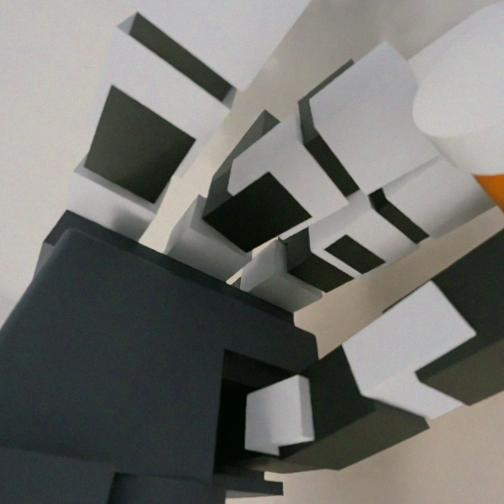

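Call:
move(
  base={"translate_m": -0.5},
  speeds={"translate_m": 0.35},
)

Call:
move(
  base={"translate_m": -0.605, "strafe_m": 0.625, "rotate_rad": -1.928},
  speeds={"rotate_rad": 0.8},
  joints={"joint_2_rad": -0.1, "joint_4_rad": -1.9, "joint_6_rad": 0.32},
  min_time_s=2,
)

Call:
move(
  base={"translate_m": 0.32},
  speeds={"translate_m": 0.3},
  joints={"joint_2_rad": 0.18, "joint_4_rad": -2.07, "joint_6_rad": 0.72},
  min_time_s=2,
  cameras=["wrist_camera"],
)

Scene clock: 287.77 s.
move: done
base_odometry: x=-1.413 y=-0.184 heading=-1.620
base_tilt: forward=+0.1 right=+0.3
base_status: done
joint_positions: joint_1_rad=+0.006 joint_2_rad=+0.025 joint_3_rad=+3.127 joint_4_rad=-1.581 joint_5_rad=-0.023 joint_6_rad=+0.083 joint_7_rad=+1.615 hand_index_mcp=-0.557 hand_index_abd=+0.010 hand_index_pip=+0.605 hand_index_dip=+0.710 hand_middle_mcp=-0.531 hand_middle_abd=+0.197 hand_middle_pip=+0.585 hand_middle_dip=+0.699 hand_ring_mcp=-0.573 hand_ring_abd=+0.005 hand_ring_pip=+0.576 hand_ring_dip=+0.694 hand_thumb_cmc=-0.533 hand_thumb_axl=+0.678 hand_thumb_mcp=+0.089 hand_thumb_ipl=+0.189 hand_current_limit=+0.150 hand_speed=-0.850
joint_status: not commanded
hand_state: blocked,goal,blocked,goal,blocked,overload,goal,goal,goal,goal,goal,goal,goal,goal,blocked,blocked
index_mcp_current_ma: 236
index_abd_current_ma: 3
index_pip_current_ma: 23
index_dip_current_ma: 7
middle_mcp_current_ma: 44
middle_abd_current_ma: 0
middle_pip_current_ma: 3
middle_dip_current_ma: 1
ring_mcp_current_ma: 0
ring_abd_current_ma: 1
ring_pip_current_ma: 0
ring_dip_current_ma: 0
thumb_cmc_current_ma: 10
thumb_axl_current_ma: 0
thumb_mcp_current_ma: 316
thumb_ipl_current_ma: 23
hand_goal_index_mcp: -0.660
hand_goal_index_abd: 0.000
hand_goal_index_pip: 0.576
hand_goal_index_dip: 0.696
hand_goal_middle_mcp: -0.570
hand_goal_middle_abd: 0.000
hand_goal_middle_pip: 0.576
hand_goal_middle_dip: 0.696
hand_goal_ring_mcp: -0.574
hand_goal_ring_abd: 0.000
hand_goal_ring_pip: 0.576
hand_goal_ring_dip: 0.696
hand_goal_thumb_cmc: -0.550
hand_goal_thumb_axl: 0.678
hand_goal_thumb_mcp: -0.020
hand_goal_thumb_ipl: 0.168
motor_effort: joint_1_rad=-1(1) joint_2_rad=-19(22) joint_3_rad=+0(1) joint_4_rad=+18(19) joint_5_rad=+1(1) joint_6_rad=+8(9) joint_7_rad=+0(1)
hand_pose: x=+0.7462 y=-0.0797 z=+1.0846 quat_wxyz=(-0.005, -0.690, -0.009, -0.724) (m; base frame)
hand_target: x=+0.7423 y=-0.0912 z=+1.0949 quat_wxyz=(+0.009, -0.666, +0.019, -0.746) (m; base frame)
hand_status: not commanded
pictures: none

Scene clock: 291.50 s.
move: done
base_odometry: x=-0.759 y=+0.390 heading=+2.735
base_tilt: forward=+0.1 right=+0.3
base_status: done
joint_positions: joint_1_rad=+0.014 joint_2_rad=-0.095 joint_3_rad=+3.127 joint_4_rad=-1.884 joint_5_rad=-0.023 joint_6_rad=+0.237 joint_7_rad=+1.615 hand_index_mcp=-0.557 hand_index_abd=+0.010 hand_index_pip=+0.605 hand_index_dip=+0.710 hand_middle_mcp=-0.531 hand_middle_abd=+0.197 hand_middle_pip=+0.585 hand_middle_dip=+0.699 hand_ring_mcp=-0.573 hand_ring_abd=+0.005 hand_ring_pip=+0.576 hand_ring_dip=+0.694 hand_thumb_cmc=-0.533 hand_thumb_axl=+0.678 hand_thumb_mcp=+0.089 hand_thumb_ipl=+0.189 hand_current_limit=+0.150 hand_speed=-0.850
joint_status: all done
hand_state: blocked,goal,blocked,goal,blocked,overload,goal,goal,goal,goal,goal,goal,goal,goal,blocked,blocked
index_mcp_current_ma: 236
index_abd_current_ma: 3
index_pip_current_ma: 24
index_dip_current_ma: 7
middle_mcp_current_ma: 43
middle_abd_current_ma: 0
middle_pip_current_ma: 3
middle_dip_current_ma: 1
ring_mcp_current_ma: 0
ring_abd_current_ma: 1
ring_pip_current_ma: 0
ring_dip_current_ma: 0
thumb_cmc_current_ma: 10
thumb_axl_current_ma: 0
thumb_mcp_current_ma: 316
thumb_ipl_current_ma: 23
hand_goal_index_mcp: -0.660
hand_goal_index_abd: 0.000
hand_goal_index_pip: 0.576
hand_goal_index_dip: 0.696
hand_goal_middle_mcp: -0.570
hand_goal_middle_abd: 0.000
hand_goal_middle_pip: 0.576
hand_goal_middle_dip: 0.696
hand_goal_ring_mcp: -0.574
hand_goal_ring_abd: 0.000
hand_goal_ring_pip: 0.576
hand_goal_ring_dip: 0.696
hand_goal_thumb_cmc: -0.550
hand_goal_thumb_axl: 0.678
hand_goal_thumb_mcp: -0.020
hand_goal_thumb_ipl: 0.168
motor_effort: joint_1_rad=-1(2) joint_2_rad=-15(23) joint_3_rad=+1(3) joint_4_rad=+17(19) joint_5_rad=+1(2) joint_6_rad=+8(10) joint_7_rad=+0(1)
hand_pose: x=+0.6871 y=-0.0851 z=+1.0178 quat_wxyz=(-0.010, -0.700, -0.006, -0.714) (m; base frame)
hand_target: x=+0.6836 y=-0.0920 z=+1.0304 quat_wxyz=(+0.006, -0.674, +0.021, -0.738) (m; base frame)
hand_status: not commanded
pictures: none

Scene clock: 294.13 s.
move: done
base_odometry: x=-1.053 y=+0.516 heading=+2.735
base_tilt: forward=+0.1 right=+0.3
base_status: done
joint_positions: joint_1_rad=+0.014 joint_2_rad=+0.158 joint_3_rad=+3.127 joint_4_rad=-2.052 joint_5_rad=-0.023 joint_6_rad=+0.637 joint_7_rad=+1.614 hand_index_mcp=-0.557 hand_index_abd=+0.010 hand_index_pip=+0.605 hand_index_dip=+0.710 hand_middle_mcp=-0.531 hand_middle_abd=+0.197 hand_middle_pip=+0.585 hand_middle_dip=+0.699 hand_ring_mcp=-0.573 hand_ring_abd=+0.005 hand_ring_pip=+0.576 hand_ring_dip=+0.694 hand_thumb_cmc=-0.533 hand_thumb_axl=+0.678 hand_thumb_mcp=+0.089 hand_thumb_ipl=+0.189 hand_current_limit=+0.150 hand_speed=-0.850
joint_status: all done
hand_state: blocked,goal,blocked,goal,blocked,overload,goal,goal,goal,goal,goal,goal,goal,goal,blocked,blocked
index_mcp_current_ma: 236
index_abd_current_ma: 3
index_pip_current_ma: 24
index_dip_current_ma: 7
middle_mcp_current_ma: 43
middle_abd_current_ma: 0
middle_pip_current_ma: 3
middle_dip_current_ma: 1
ring_mcp_current_ma: 0
ring_abd_current_ma: 1
ring_pip_current_ma: 0
ring_dip_current_ma: 0
thumb_cmc_current_ma: 10
thumb_axl_current_ma: 0
thumb_mcp_current_ma: 316
thumb_ipl_current_ma: 23
hand_goal_index_mcp: -0.660
hand_goal_index_abd: 0.000
hand_goal_index_pip: 0.576
hand_goal_index_dip: 0.696
hand_goal_middle_mcp: -0.570
hand_goal_middle_abd: 0.000
hand_goal_middle_pip: 0.576
hand_goal_middle_dip: 0.696
hand_goal_ring_mcp: -0.574
hand_goal_ring_abd: 0.000
hand_goal_ring_pip: 0.576
hand_goal_ring_dip: 0.696
hand_goal_thumb_cmc: -0.550
hand_goal_thumb_axl: 0.678
hand_goal_thumb_mcp: -0.020
hand_goal_thumb_ipl: 0.168
motor_effort: joint_1_rad=-1(1) joint_2_rad=-19(22) joint_3_rad=+0(1) joint_4_rad=+16(19) joint_5_rad=+1(1) joint_6_rad=+8(10) joint_7_rad=+0(1)
hand_pose: x=+0.7377 y=-0.0887 z=+0.8882 quat_wxyz=(-0.013, -0.708, -0.003, -0.706) (m; base frame)
hand_target: x=+0.7377 y=-0.0978 z=+0.8849 quat_wxyz=(-0.001, -0.692, +0.025, -0.721) (m; base frame)
hand_status: not commanded
pictures: wrist_camera
Images, in order (width x height): wrist_camera 504x504.

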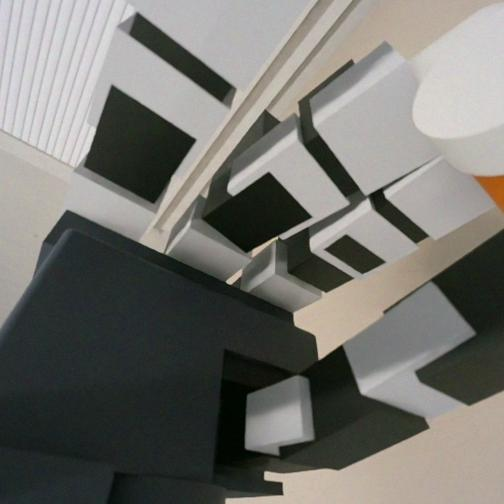

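Call:
move(
  joints={"joint_2_rad": 0.41, "joint_4_rad": -2.155, "joint_6_rad": 1.03},
  min_time_s=2,
)

Call:
move(
  joints={"joint_2_rad": 0.44, "joint_4_rad": -2.17, "joint_6_rad": 1.07},
  min_time_s=1.2,
)

Call:
move(
  joints={"joint_2_rad": 0.45, "joint_4_rad": -2.175, "joint_6_rad": 1.085},
  min_time_s=0.8,
)

Call:
move(
  joints={"joint_2_rad": 0.46, "joint_4_rad": -2.18, "joint_6_rad": 1.10},
  min_time_s=0.8,
)

Scene clock: 300.87 s.
move: done
base_odometry: x=-1.053 y=+0.516 heading=+2.735
base_tilt: forward=+0.1 right=+0.3
base_status: not commanded
joint_positions: joint_1_rad=+0.014 joint_2_rad=+0.387 joint_3_rad=+3.127 joint_4_rad=-2.137 joint_5_rad=-0.023 joint_6_rad=+0.947 joint_7_rad=+1.614 hand_index_mcp=-0.557 hand_index_abd=+0.010 hand_index_pip=+0.605 hand_index_dip=+0.710 hand_middle_mcp=-0.531 hand_middle_abd=+0.197 hand_middle_pip=+0.585 hand_middle_dip=+0.699 hand_ring_mcp=-0.573 hand_ring_abd=+0.005 hand_ring_pip=+0.576 hand_ring_dip=+0.694 hand_thumb_cmc=-0.533 hand_thumb_axl=+0.678 hand_thumb_mcp=+0.089 hand_thumb_ipl=+0.189 hand_current_limit=+0.150 hand_speed=-0.850
joint_status: all done
hand_state: blocked,goal,blocked,goal,blocked,overload,goal,goal,goal,goal,goal,goal,goal,goal,blocked,blocked
index_mcp_current_ma: 236
index_abd_current_ma: 3
index_pip_current_ma: 24
index_dip_current_ma: 7
middle_mcp_current_ma: 43
middle_abd_current_ma: 0
middle_pip_current_ma: 3
middle_dip_current_ma: 1
ring_mcp_current_ma: 0
ring_abd_current_ma: 1
ring_pip_current_ma: 0
ring_dip_current_ma: 0
thumb_cmc_current_ma: 10
thumb_axl_current_ma: 0
thumb_mcp_current_ma: 316
thumb_ipl_current_ma: 23
hand_goal_index_mcp: -0.660
hand_goal_index_abd: 0.000
hand_goal_index_pip: 0.576
hand_goal_index_dip: 0.696
hand_goal_middle_mcp: -0.570
hand_goal_middle_abd: 0.000
hand_goal_middle_pip: 0.576
hand_goal_middle_dip: 0.696
hand_goal_ring_mcp: -0.574
hand_goal_ring_abd: 0.000
hand_goal_ring_pip: 0.576
hand_goal_ring_dip: 0.696
hand_goal_thumb_cmc: -0.550
hand_goal_thumb_axl: 0.678
hand_goal_thumb_mcp: -0.020
hand_goal_thumb_ipl: 0.168
motor_effort: joint_1_rad=-1(1) joint_2_rad=-24(25) joint_3_rad=+0(1) joint_4_rad=+12(16) joint_5_rad=+1(1) joint_6_rad=+8(10) joint_7_rad=+0(1)
hand_pose: x=+0.7591 y=-0.0910 z=+0.7928 quat_wxyz=(-0.016, -0.709, -0.002, -0.705) (m; base frame)
hand_target: x=+0.7559 y=-0.1012 z=+0.7899 quat_wxyz=(-0.007, -0.694, +0.025, -0.719) (m; base frame)
hand_status: not commanded
pictures: none

Scene clock: 302.37 s.
move: done
base_odometry: x=-1.053 y=+0.516 heading=+2.735
base_tilt: forward=+0.1 right=+0.3
base_status: not commanded
joint_positions: joint_1_rad=+0.014 joint_2_rad=+0.412 joint_3_rad=+3.127 joint_4_rad=-2.152 joint_5_rad=-0.023 joint_6_rad=+0.986 joint_7_rad=+1.614 hand_index_mcp=-0.557 hand_index_abd=+0.010 hand_index_pip=+0.605 hand_index_dip=+0.710 hand_middle_mcp=-0.531 hand_middle_abd=+0.197 hand_middle_pip=+0.585 hand_middle_dip=+0.699 hand_ring_mcp=-0.573 hand_ring_abd=+0.005 hand_ring_pip=+0.576 hand_ring_dip=+0.694 hand_thumb_cmc=-0.533 hand_thumb_axl=+0.678 hand_thumb_mcp=+0.089 hand_thumb_ipl=+0.189 hand_current_limit=+0.150 hand_speed=-0.850
joint_status: all done
hand_state: blocked,goal,blocked,goal,blocked,overload,goal,goal,goal,goal,goal,goal,goal,goal,blocked,blocked
index_mcp_current_ma: 236
index_abd_current_ma: 3
index_pip_current_ma: 24
index_dip_current_ma: 7
middle_mcp_current_ma: 43
middle_abd_current_ma: 0
middle_pip_current_ma: 3
middle_dip_current_ma: 1
ring_mcp_current_ma: 0
ring_abd_current_ma: 1
ring_pip_current_ma: 0
ring_dip_current_ma: 0
thumb_cmc_current_ma: 10
thumb_axl_current_ma: 0
thumb_mcp_current_ma: 316
thumb_ipl_current_ma: 23
hand_goal_index_mcp: -0.660
hand_goal_index_abd: 0.000
hand_goal_index_pip: 0.576
hand_goal_index_dip: 0.696
hand_goal_middle_mcp: -0.570
hand_goal_middle_abd: 0.000
hand_goal_middle_pip: 0.576
hand_goal_middle_dip: 0.696
hand_goal_ring_mcp: -0.574
hand_goal_ring_abd: 0.000
hand_goal_ring_pip: 0.576
hand_goal_ring_dip: 0.696
hand_goal_thumb_cmc: -0.550
hand_goal_thumb_axl: 0.678
hand_goal_thumb_mcp: -0.020
hand_goal_thumb_ipl: 0.168
motor_effort: joint_1_rad=-1(1) joint_2_rad=-24(25) joint_3_rad=+0(1) joint_4_rad=+12(13) joint_5_rad=+1(1) joint_6_rad=+8(9) joint_7_rad=+0(1)
hand_pose: x=+0.7587 y=-0.0912 z=+0.7814 quat_wxyz=(-0.016, -0.710, -0.002, -0.704) (m; base frame)
hand_target: x=+0.7552 y=-0.1015 z=+0.7758 quat_wxyz=(-0.007, -0.696, +0.025, -0.718) (m; base frame)
hand_status: not commanded
pictures: none

Scene clock: 303.47 s.
move: done
base_odometry: x=-1.053 y=+0.516 heading=+2.735
base_tilt: forward=+0.1 right=+0.3
base_status: not commanded
joint_positions: joint_1_rad=+0.014 joint_2_rad=+0.422 joint_3_rad=+3.127 joint_4_rad=-2.157 joint_5_rad=-0.023 joint_6_rad=+1.001 joint_7_rad=+1.614 hand_index_mcp=-0.557 hand_index_abd=+0.010 hand_index_pip=+0.605 hand_index_dip=+0.710 hand_middle_mcp=-0.531 hand_middle_abd=+0.197 hand_middle_pip=+0.585 hand_middle_dip=+0.699 hand_ring_mcp=-0.573 hand_ring_abd=+0.005 hand_ring_pip=+0.576 hand_ring_dip=+0.694 hand_thumb_cmc=-0.533 hand_thumb_axl=+0.678 hand_thumb_mcp=+0.089 hand_thumb_ipl=+0.189 hand_current_limit=+0.150 hand_speed=-0.850
joint_status: all done
hand_state: blocked,goal,blocked,goal,blocked,overload,goal,goal,goal,goal,goal,goal,goal,goal,blocked,blocked
index_mcp_current_ma: 236
index_abd_current_ma: 3
index_pip_current_ma: 24
index_dip_current_ma: 7
middle_mcp_current_ma: 43
middle_abd_current_ma: 0
middle_pip_current_ma: 3
middle_dip_current_ma: 1
ring_mcp_current_ma: 0
ring_abd_current_ma: 1
ring_pip_current_ma: 0
ring_dip_current_ma: 0
thumb_cmc_current_ma: 10
thumb_axl_current_ma: 0
thumb_mcp_current_ma: 316
thumb_ipl_current_ma: 23
hand_goal_index_mcp: -0.660
hand_goal_index_abd: 0.000
hand_goal_index_pip: 0.576
hand_goal_index_dip: 0.696
hand_goal_middle_mcp: -0.570
hand_goal_middle_abd: 0.000
hand_goal_middle_pip: 0.576
hand_goal_middle_dip: 0.696
hand_goal_ring_mcp: -0.574
hand_goal_ring_abd: 0.000
hand_goal_ring_pip: 0.576
hand_goal_ring_dip: 0.696
hand_goal_thumb_cmc: -0.550
hand_goal_thumb_axl: 0.678
hand_goal_thumb_mcp: -0.020
hand_goal_thumb_ipl: 0.168
motor_effort: joint_1_rad=-1(1) joint_2_rad=-24(25) joint_3_rad=+0(1) joint_4_rad=+12(13) joint_5_rad=+1(1) joint_6_rad=+8(9) joint_7_rad=+0(1)
hand_pose: x=+0.7585 y=-0.0913 z=+0.7776 quat_wxyz=(-0.016, -0.709, -0.002, -0.705) (m; base frame)
hand_target: x=+0.7549 y=-0.1016 z=+0.7717 quat_wxyz=(-0.008, -0.696, +0.025, -0.718) (m; base frame)
hand_status: not commanded
pictures: none

Scene clock: 304.57 s.
move: done
base_odometry: x=-1.053 y=+0.516 heading=+2.735
base_tilt: forward=+0.1 right=+0.3
base_status: not commanded
joint_positions: joint_1_rad=+0.014 joint_2_rad=+0.431 joint_3_rad=+3.127 joint_4_rad=-2.161 joint_5_rad=-0.023 joint_6_rad=+1.017 joint_7_rad=+1.614 hand_index_mcp=-0.557 hand_index_abd=+0.009 hand_index_pip=+0.605 hand_index_dip=+0.710 hand_middle_mcp=-0.531 hand_middle_abd=+0.196 hand_middle_pip=+0.585 hand_middle_dip=+0.699 hand_ring_mcp=-0.573 hand_ring_abd=+0.005 hand_ring_pip=+0.576 hand_ring_dip=+0.694 hand_thumb_cmc=-0.533 hand_thumb_axl=+0.678 hand_thumb_mcp=+0.089 hand_thumb_ipl=+0.189 hand_current_limit=+0.150 hand_speed=-0.850
joint_status: all done
hand_state: blocked,goal,blocked,goal,blocked,overload,goal,goal,goal,goal,goal,goal,goal,goal,blocked,blocked
index_mcp_current_ma: 236
index_abd_current_ma: 3
index_pip_current_ma: 24
index_dip_current_ma: 7
middle_mcp_current_ma: 43
middle_abd_current_ma: 0
middle_pip_current_ma: 3
middle_dip_current_ma: 1
ring_mcp_current_ma: 0
ring_abd_current_ma: 1
ring_pip_current_ma: 0
ring_dip_current_ma: 0
thumb_cmc_current_ma: 10
thumb_axl_current_ma: 0
thumb_mcp_current_ma: 316
thumb_ipl_current_ma: 23
hand_goal_index_mcp: -0.660
hand_goal_index_abd: 0.000
hand_goal_index_pip: 0.576
hand_goal_index_dip: 0.696
hand_goal_middle_mcp: -0.570
hand_goal_middle_abd: 0.000
hand_goal_middle_pip: 0.576
hand_goal_middle_dip: 0.696
hand_goal_ring_mcp: -0.574
hand_goal_ring_abd: 0.000
hand_goal_ring_pip: 0.576
hand_goal_ring_dip: 0.696
hand_goal_thumb_cmc: -0.550
hand_goal_thumb_axl: 0.678
hand_goal_thumb_mcp: -0.020
hand_goal_thumb_ipl: 0.168
motor_effort: joint_1_rad=+0(1) joint_2_rad=-24(25) joint_3_rad=+0(1) joint_4_rad=+12(13) joint_5_rad=+1(1) joint_6_rad=+8(9) joint_7_rad=+0(1)
hand_pose: x=+0.7584 y=-0.0914 z=+0.7746 quat_wxyz=(-0.016, -0.708, -0.002, -0.706) (m; base frame)
hand_target: x=+0.7545 y=-0.1017 z=+0.7676 quat_wxyz=(-0.008, -0.696, +0.025, -0.718) (m; base frame)
hand_status: not commanded
pictures: none

Contact detected. Release.

Call:
move(
  joints={"hand_index_mcp": -0.55, "hand_middle_mcp": -0.52, "hand_thumb_mcp": 0.095, "hand_speed": -0.9},
)

Call:
move(
  joints={"hand_index_mcp": -0.49, "hand_middle_mcp": -0.46, "hand_thumb_mcp": 0.16, "hand_speed": -0.88},
)

Call:
move(
  joints={"hand_index_mcp": -0.38, "hand_middle_mcp": -0.38, "hand_thumb_mcp": 0.3, "hand_speed": -0.7},
  cameras=["wrist_camera"],
)

Call:
move(
  base={"strafe_m": 0.13},
  speeds={"strafe_m": 0.12},
)

Call:
move(
  base={"translate_m": -0.3},
  joints={"joint_1_rad": 0.05, "joint_2_rad": -0.45, "joint_4_rad": -1.8, "joint_6_rad": -0.4, "joint_7_rad": 2.46, "hand_index_mcp": 0.754, "hand_middle_mcp": 0.754, "hand_ring_mcp": 0.754, "hand_thumb_cmc": 0.71, "hand_thumb_mcp": 0.23, "hand_speed": 0.3, "hand_current_limit": 0.4},
  min_time_s=1.5,
  cameras=["wrist_camera"],
)

Scene clock: 308.07 s.
move: done
base_odometry: x=-1.053 y=+0.516 heading=+2.735
base_tilt: forward=+0.1 right=+0.3
base_status: not commanded
joint_positions: joint_1_rad=+0.014 joint_2_rad=+0.431 joint_3_rad=+3.127 joint_4_rad=-2.161 joint_5_rad=-0.023 joint_6_rad=+1.018 joint_7_rad=+1.614 hand_index_mcp=-0.540 hand_index_abd=+0.009 hand_index_pip=+0.590 hand_index_dip=+0.705 hand_middle_mcp=-0.518 hand_middle_abd=+0.197 hand_middle_pip=+0.579 hand_middle_dip=+0.699 hand_ring_mcp=-0.573 hand_ring_abd=+0.005 hand_ring_pip=+0.576 hand_ring_dip=+0.694 hand_thumb_cmc=-0.536 hand_thumb_axl=+0.678 hand_thumb_mcp=+0.100 hand_thumb_ipl=+0.177 hand_current_limit=+0.150 hand_speed=-0.900
joint_status: all done
hand_state: goal,goal,goal,goal,goal,overload,goal,goal,goal,goal,goal,goal,goal,goal,goal,goal
index_mcp_current_ma: 4
index_abd_current_ma: 3
index_pip_current_ma: 7
index_dip_current_ma: 3
middle_mcp_current_ma: 0
middle_abd_current_ma: 0
middle_pip_current_ma: 0
middle_dip_current_ma: 0
ring_mcp_current_ma: 0
ring_abd_current_ma: 1
ring_pip_current_ma: 0
ring_dip_current_ma: 0
thumb_cmc_current_ma: 7
thumb_axl_current_ma: 0
thumb_mcp_current_ma: 1
thumb_ipl_current_ma: 5
hand_goal_index_mcp: -0.550
hand_goal_index_abd: 0.000
hand_goal_index_pip: 0.576
hand_goal_index_dip: 0.696
hand_goal_middle_mcp: -0.520
hand_goal_middle_abd: 0.000
hand_goal_middle_pip: 0.576
hand_goal_middle_dip: 0.696
hand_goal_ring_mcp: -0.574
hand_goal_ring_abd: 0.000
hand_goal_ring_pip: 0.576
hand_goal_ring_dip: 0.696
hand_goal_thumb_cmc: -0.550
hand_goal_thumb_axl: 0.678
hand_goal_thumb_mcp: 0.096
hand_goal_thumb_ipl: 0.168
motor_effort: joint_1_rad=-1(1) joint_2_rad=-24(25) joint_3_rad=+0(1) joint_4_rad=+12(12) joint_5_rad=+1(1) joint_6_rad=+8(9) joint_7_rad=+0(0)
hand_pose: x=+0.7583 y=-0.0914 z=+0.7744 quat_wxyz=(-0.016, -0.708, -0.002, -0.706) (m; base frame)
hand_target: x=+0.7545 y=-0.1017 z=+0.7676 quat_wxyz=(-0.008, -0.696, +0.025, -0.718) (m; base frame)
hand_status: not commanded
pictures: none

Scene clock: 308.67 s.
move: done
base_odometry: x=-1.053 y=+0.516 heading=+2.735
base_tilt: forward=+0.1 right=+0.3
base_status: not commanded
joint_positions: joint_1_rad=+0.014 joint_2_rad=+0.431 joint_3_rad=+3.127 joint_4_rad=-2.161 joint_5_rad=-0.023 joint_6_rad=+1.018 joint_7_rad=+1.614 hand_index_mcp=-0.491 hand_index_abd=+0.009 hand_index_pip=+0.580 hand_index_dip=+0.700 hand_middle_mcp=-0.464 hand_middle_abd=+0.197 hand_middle_pip=+0.578 hand_middle_dip=+0.699 hand_ring_mcp=-0.573 hand_ring_abd=+0.005 hand_ring_pip=+0.576 hand_ring_dip=+0.694 hand_thumb_cmc=-0.536 hand_thumb_axl=+0.678 hand_thumb_mcp=+0.158 hand_thumb_ipl=+0.170 hand_current_limit=+0.150 hand_speed=-0.880
joint_status: all done
hand_state: goal,goal,goal,goal,goal,overload,goal,goal,goal,goal,goal,goal,goal,goal,goal,goal
index_mcp_current_ma: 0
index_abd_current_ma: 3
index_pip_current_ma: 1
index_dip_current_ma: 1
middle_mcp_current_ma: -1
middle_abd_current_ma: 0
middle_pip_current_ma: 0
middle_dip_current_ma: 0
ring_mcp_current_ma: 0
ring_abd_current_ma: 1
ring_pip_current_ma: 0
ring_dip_current_ma: 0
thumb_cmc_current_ma: 7
thumb_axl_current_ma: 0
thumb_mcp_current_ma: 0
thumb_ipl_current_ma: 0
hand_goal_index_mcp: -0.490
hand_goal_index_abd: 0.000
hand_goal_index_pip: 0.576
hand_goal_index_dip: 0.696
hand_goal_middle_mcp: -0.460
hand_goal_middle_abd: 0.000
hand_goal_middle_pip: 0.576
hand_goal_middle_dip: 0.696
hand_goal_ring_mcp: -0.574
hand_goal_ring_abd: 0.000
hand_goal_ring_pip: 0.576
hand_goal_ring_dip: 0.696
hand_goal_thumb_cmc: -0.550
hand_goal_thumb_axl: 0.678
hand_goal_thumb_mcp: 0.160
hand_goal_thumb_ipl: 0.168
motor_effort: joint_1_rad=-1(1) joint_2_rad=-24(25) joint_3_rad=+0(0) joint_4_rad=+11(12) joint_5_rad=+1(1) joint_6_rad=+8(9) joint_7_rad=+0(0)
hand_pose: x=+0.7583 y=-0.0914 z=+0.7745 quat_wxyz=(-0.016, -0.708, -0.002, -0.706) (m; base frame)
hand_target: x=+0.7545 y=-0.1017 z=+0.7676 quat_wxyz=(-0.008, -0.696, +0.025, -0.718) (m; base frame)
hand_status: not commanded
pictures: none

Scene clock: 309.27 s.
move: done
base_odometry: x=-1.053 y=+0.516 heading=+2.735
base_tilt: forward=+0.1 right=+0.3
base_status: not commanded
joint_positions: joint_1_rad=+0.014 joint_2_rad=+0.431 joint_3_rad=+3.127 joint_4_rad=-2.161 joint_5_rad=-0.023 joint_6_rad=+1.018 joint_7_rad=+1.614 hand_index_mcp=-0.384 hand_index_abd=+0.009 hand_index_pip=+0.578 hand_index_dip=+0.699 hand_middle_mcp=-0.381 hand_middle_abd=+0.197 hand_middle_pip=+0.578 hand_middle_dip=+0.699 hand_ring_mcp=-0.573 hand_ring_abd=+0.005 hand_ring_pip=+0.576 hand_ring_dip=+0.694 hand_thumb_cmc=-0.536 hand_thumb_axl=+0.678 hand_thumb_mcp=+0.298 hand_thumb_ipl=+0.170 hand_current_limit=+0.150 hand_speed=-0.700
joint_status: all done
hand_state: goal,goal,goal,goal,goal,overload,goal,goal,goal,goal,goal,goal,goal,goal,goal,goal
index_mcp_current_ma: -1
index_abd_current_ma: 3
index_pip_current_ma: 0
index_dip_current_ma: 0
middle_mcp_current_ma: 0
middle_abd_current_ma: 0
middle_pip_current_ma: 0
middle_dip_current_ma: 0
ring_mcp_current_ma: 0
ring_abd_current_ma: 1
ring_pip_current_ma: 0
ring_dip_current_ma: 0
thumb_cmc_current_ma: 7
thumb_axl_current_ma: 0
thumb_mcp_current_ma: 0
thumb_ipl_current_ma: 0
hand_goal_index_mcp: -0.380
hand_goal_index_abd: 0.000
hand_goal_index_pip: 0.576
hand_goal_index_dip: 0.696
hand_goal_middle_mcp: -0.380
hand_goal_middle_abd: 0.000
hand_goal_middle_pip: 0.576
hand_goal_middle_dip: 0.696
hand_goal_ring_mcp: -0.574
hand_goal_ring_abd: 0.000
hand_goal_ring_pip: 0.576
hand_goal_ring_dip: 0.696
hand_goal_thumb_cmc: -0.550
hand_goal_thumb_axl: 0.678
hand_goal_thumb_mcp: 0.300
hand_goal_thumb_ipl: 0.168
motor_effort: joint_1_rad=-1(1) joint_2_rad=-23(25) joint_3_rad=+0(1) joint_4_rad=+11(12) joint_5_rad=+1(1) joint_6_rad=+8(9) joint_7_rad=+0(1)
hand_pose: x=+0.7583 y=-0.0914 z=+0.7745 quat_wxyz=(-0.016, -0.708, -0.002, -0.706) (m; base frame)
hand_target: x=+0.7545 y=-0.1017 z=+0.7676 quat_wxyz=(-0.008, -0.696, +0.025, -0.718) (m; base frame)
hand_status: not commanded
pictures: wrist_camera
Images, in order (width x height): wrist_camera 504x504.

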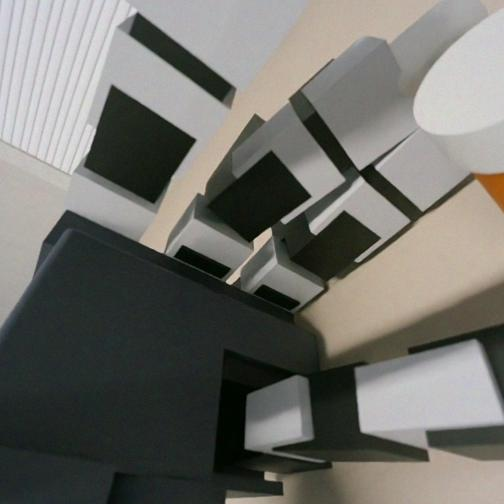

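Scene clock: 310.93 s.
move: done
base_odometry: x=-1.105 y=+0.397 heading=+2.735
base_tilt: forward=+0.1 right=+0.3
base_status: done
joint_positions: joint_1_rad=+0.015 joint_2_rad=+0.432 joint_3_rad=+3.127 joint_4_rad=-2.162 joint_5_rad=-0.023 joint_6_rad=+1.019 joint_7_rad=+1.614 hand_index_mcp=-0.384 hand_index_abd=+0.009 hand_index_pip=+0.578 hand_index_dip=+0.699 hand_middle_mcp=-0.381 hand_middle_abd=+0.197 hand_middle_pip=+0.578 hand_middle_dip=+0.699 hand_ring_mcp=-0.573 hand_ring_abd=+0.005 hand_ring_pip=+0.576 hand_ring_dip=+0.694 hand_thumb_cmc=-0.536 hand_thumb_axl=+0.678 hand_thumb_mcp=+0.298 hand_thumb_ipl=+0.170 hand_current_limit=+0.150 hand_speed=-0.700
joint_status: not commanded
hand_state: goal,goal,goal,goal,goal,overload,goal,goal,goal,goal,goal,goal,goal,goal,goal,goal
index_mcp_current_ma: -1
index_abd_current_ma: 3
index_pip_current_ma: 0
index_dip_current_ma: 0
middle_mcp_current_ma: 0
middle_abd_current_ma: 0
middle_pip_current_ma: 0
middle_dip_current_ma: 0
ring_mcp_current_ma: 0
ring_abd_current_ma: 1
ring_pip_current_ma: 0
ring_dip_current_ma: 0
thumb_cmc_current_ma: 7
thumb_axl_current_ma: 0
thumb_mcp_current_ma: 0
thumb_ipl_current_ma: 0
hand_goal_index_mcp: -0.380
hand_goal_index_abd: 0.000
hand_goal_index_pip: 0.576
hand_goal_index_dip: 0.696
hand_goal_middle_mcp: -0.380
hand_goal_middle_abd: 0.000
hand_goal_middle_pip: 0.576
hand_goal_middle_dip: 0.696
hand_goal_ring_mcp: -0.574
hand_goal_ring_abd: 0.000
hand_goal_ring_pip: 0.576
hand_goal_ring_dip: 0.696
hand_goal_thumb_cmc: -0.550
hand_goal_thumb_axl: 0.678
hand_goal_thumb_mcp: 0.300
hand_goal_thumb_ipl: 0.168
motor_effort: joint_1_rad=-1(3) joint_2_rad=-25(25) joint_3_rad=+0(2) joint_4_rad=+12(12) joint_5_rad=+1(2) joint_6_rad=+8(8) joint_7_rad=+0(1)
hand_pose: x=+0.7582 y=-0.0922 z=+0.7740 quat_wxyz=(-0.017, -0.709, -0.001, -0.705) (m; base frame)
hand_target: x=+0.7545 y=-0.1017 z=+0.7676 quat_wxyz=(-0.008, -0.696, +0.025, -0.718) (m; base frame)
hand_status: not commanded
pictures: none

Scene clock: 313.60 s.
move: done
base_odometry: x=-0.829 y=+0.278 heading=+2.735
base_tilt: forward=+0.1 right=+0.3
base_status: done
joint_positions: joint_1_rad=+0.026 joint_2_rad=-0.443 joint_3_rad=+3.127 joint_4_rad=-1.818 joint_5_rad=-0.023 joint_6_rad=-0.315 joint_7_rad=+2.412 hand_index_mcp=+0.758 hand_index_abd=+0.009 hand_index_pip=+0.577 hand_index_dip=+0.699 hand_middle_mcp=+0.759 hand_middle_abd=+0.197 hand_middle_pip=+0.577 hand_middle_dip=+0.699 hand_ring_mcp=+0.759 hand_ring_abd=+0.005 hand_ring_pip=+0.576 hand_ring_dip=+0.694 hand_thumb_cmc=+0.714 hand_thumb_axl=+0.676 hand_thumb_mcp=+0.228 hand_thumb_ipl=+0.166 hand_current_limit=+0.400 hand_speed=+0.300
joint_status: all done
hand_state: goal,goal,goal,goal,goal,overload,goal,goal,goal,goal,goal,goal,goal,goal,goal,goal
index_mcp_current_ma: 1
index_abd_current_ma: 3
index_pip_current_ma: 0
index_dip_current_ma: 0
middle_mcp_current_ma: 1
middle_abd_current_ma: 0
middle_pip_current_ma: 0
middle_dip_current_ma: 0
ring_mcp_current_ma: 1
ring_abd_current_ma: 1
ring_pip_current_ma: 0
ring_dip_current_ma: 0
thumb_cmc_current_ma: 1
thumb_axl_current_ma: 0
thumb_mcp_current_ma: 0
thumb_ipl_current_ma: 0
hand_goal_index_mcp: 0.754
hand_goal_index_abd: 0.000
hand_goal_index_pip: 0.576
hand_goal_index_dip: 0.696
hand_goal_middle_mcp: 0.754
hand_goal_middle_abd: 0.000
hand_goal_middle_pip: 0.576
hand_goal_middle_dip: 0.696
hand_goal_ring_mcp: 0.754
hand_goal_ring_abd: 0.000
hand_goal_ring_pip: 0.576
hand_goal_ring_dip: 0.696
hand_goal_thumb_cmc: 0.710
hand_goal_thumb_axl: 0.678
hand_goal_thumb_mcp: 0.230
hand_goal_thumb_ipl: 0.168
motor_effort: joint_1_rad=-1(2) joint_2_rad=-4(26) joint_3_rad=+1(2) joint_4_rad=+18(18) joint_5_rad=+0(1) joint_6_rad=+9(10) joint_7_rad=+0(2)
hand_pose: x=+0.5515 y=-0.0741 z=+1.1335 quat_wxyz=(-0.268, -0.686, -0.297, -0.607) (m; base frame)
hand_target: x=+0.5462 y=-0.0817 z=+1.1242 quat_wxyz=(-0.273, -0.702, -0.309, -0.580) (m; base frame)
hand_status: not commanded
pictures: wrist_camera
Images, in order (width x height): wrist_camera 504x504.

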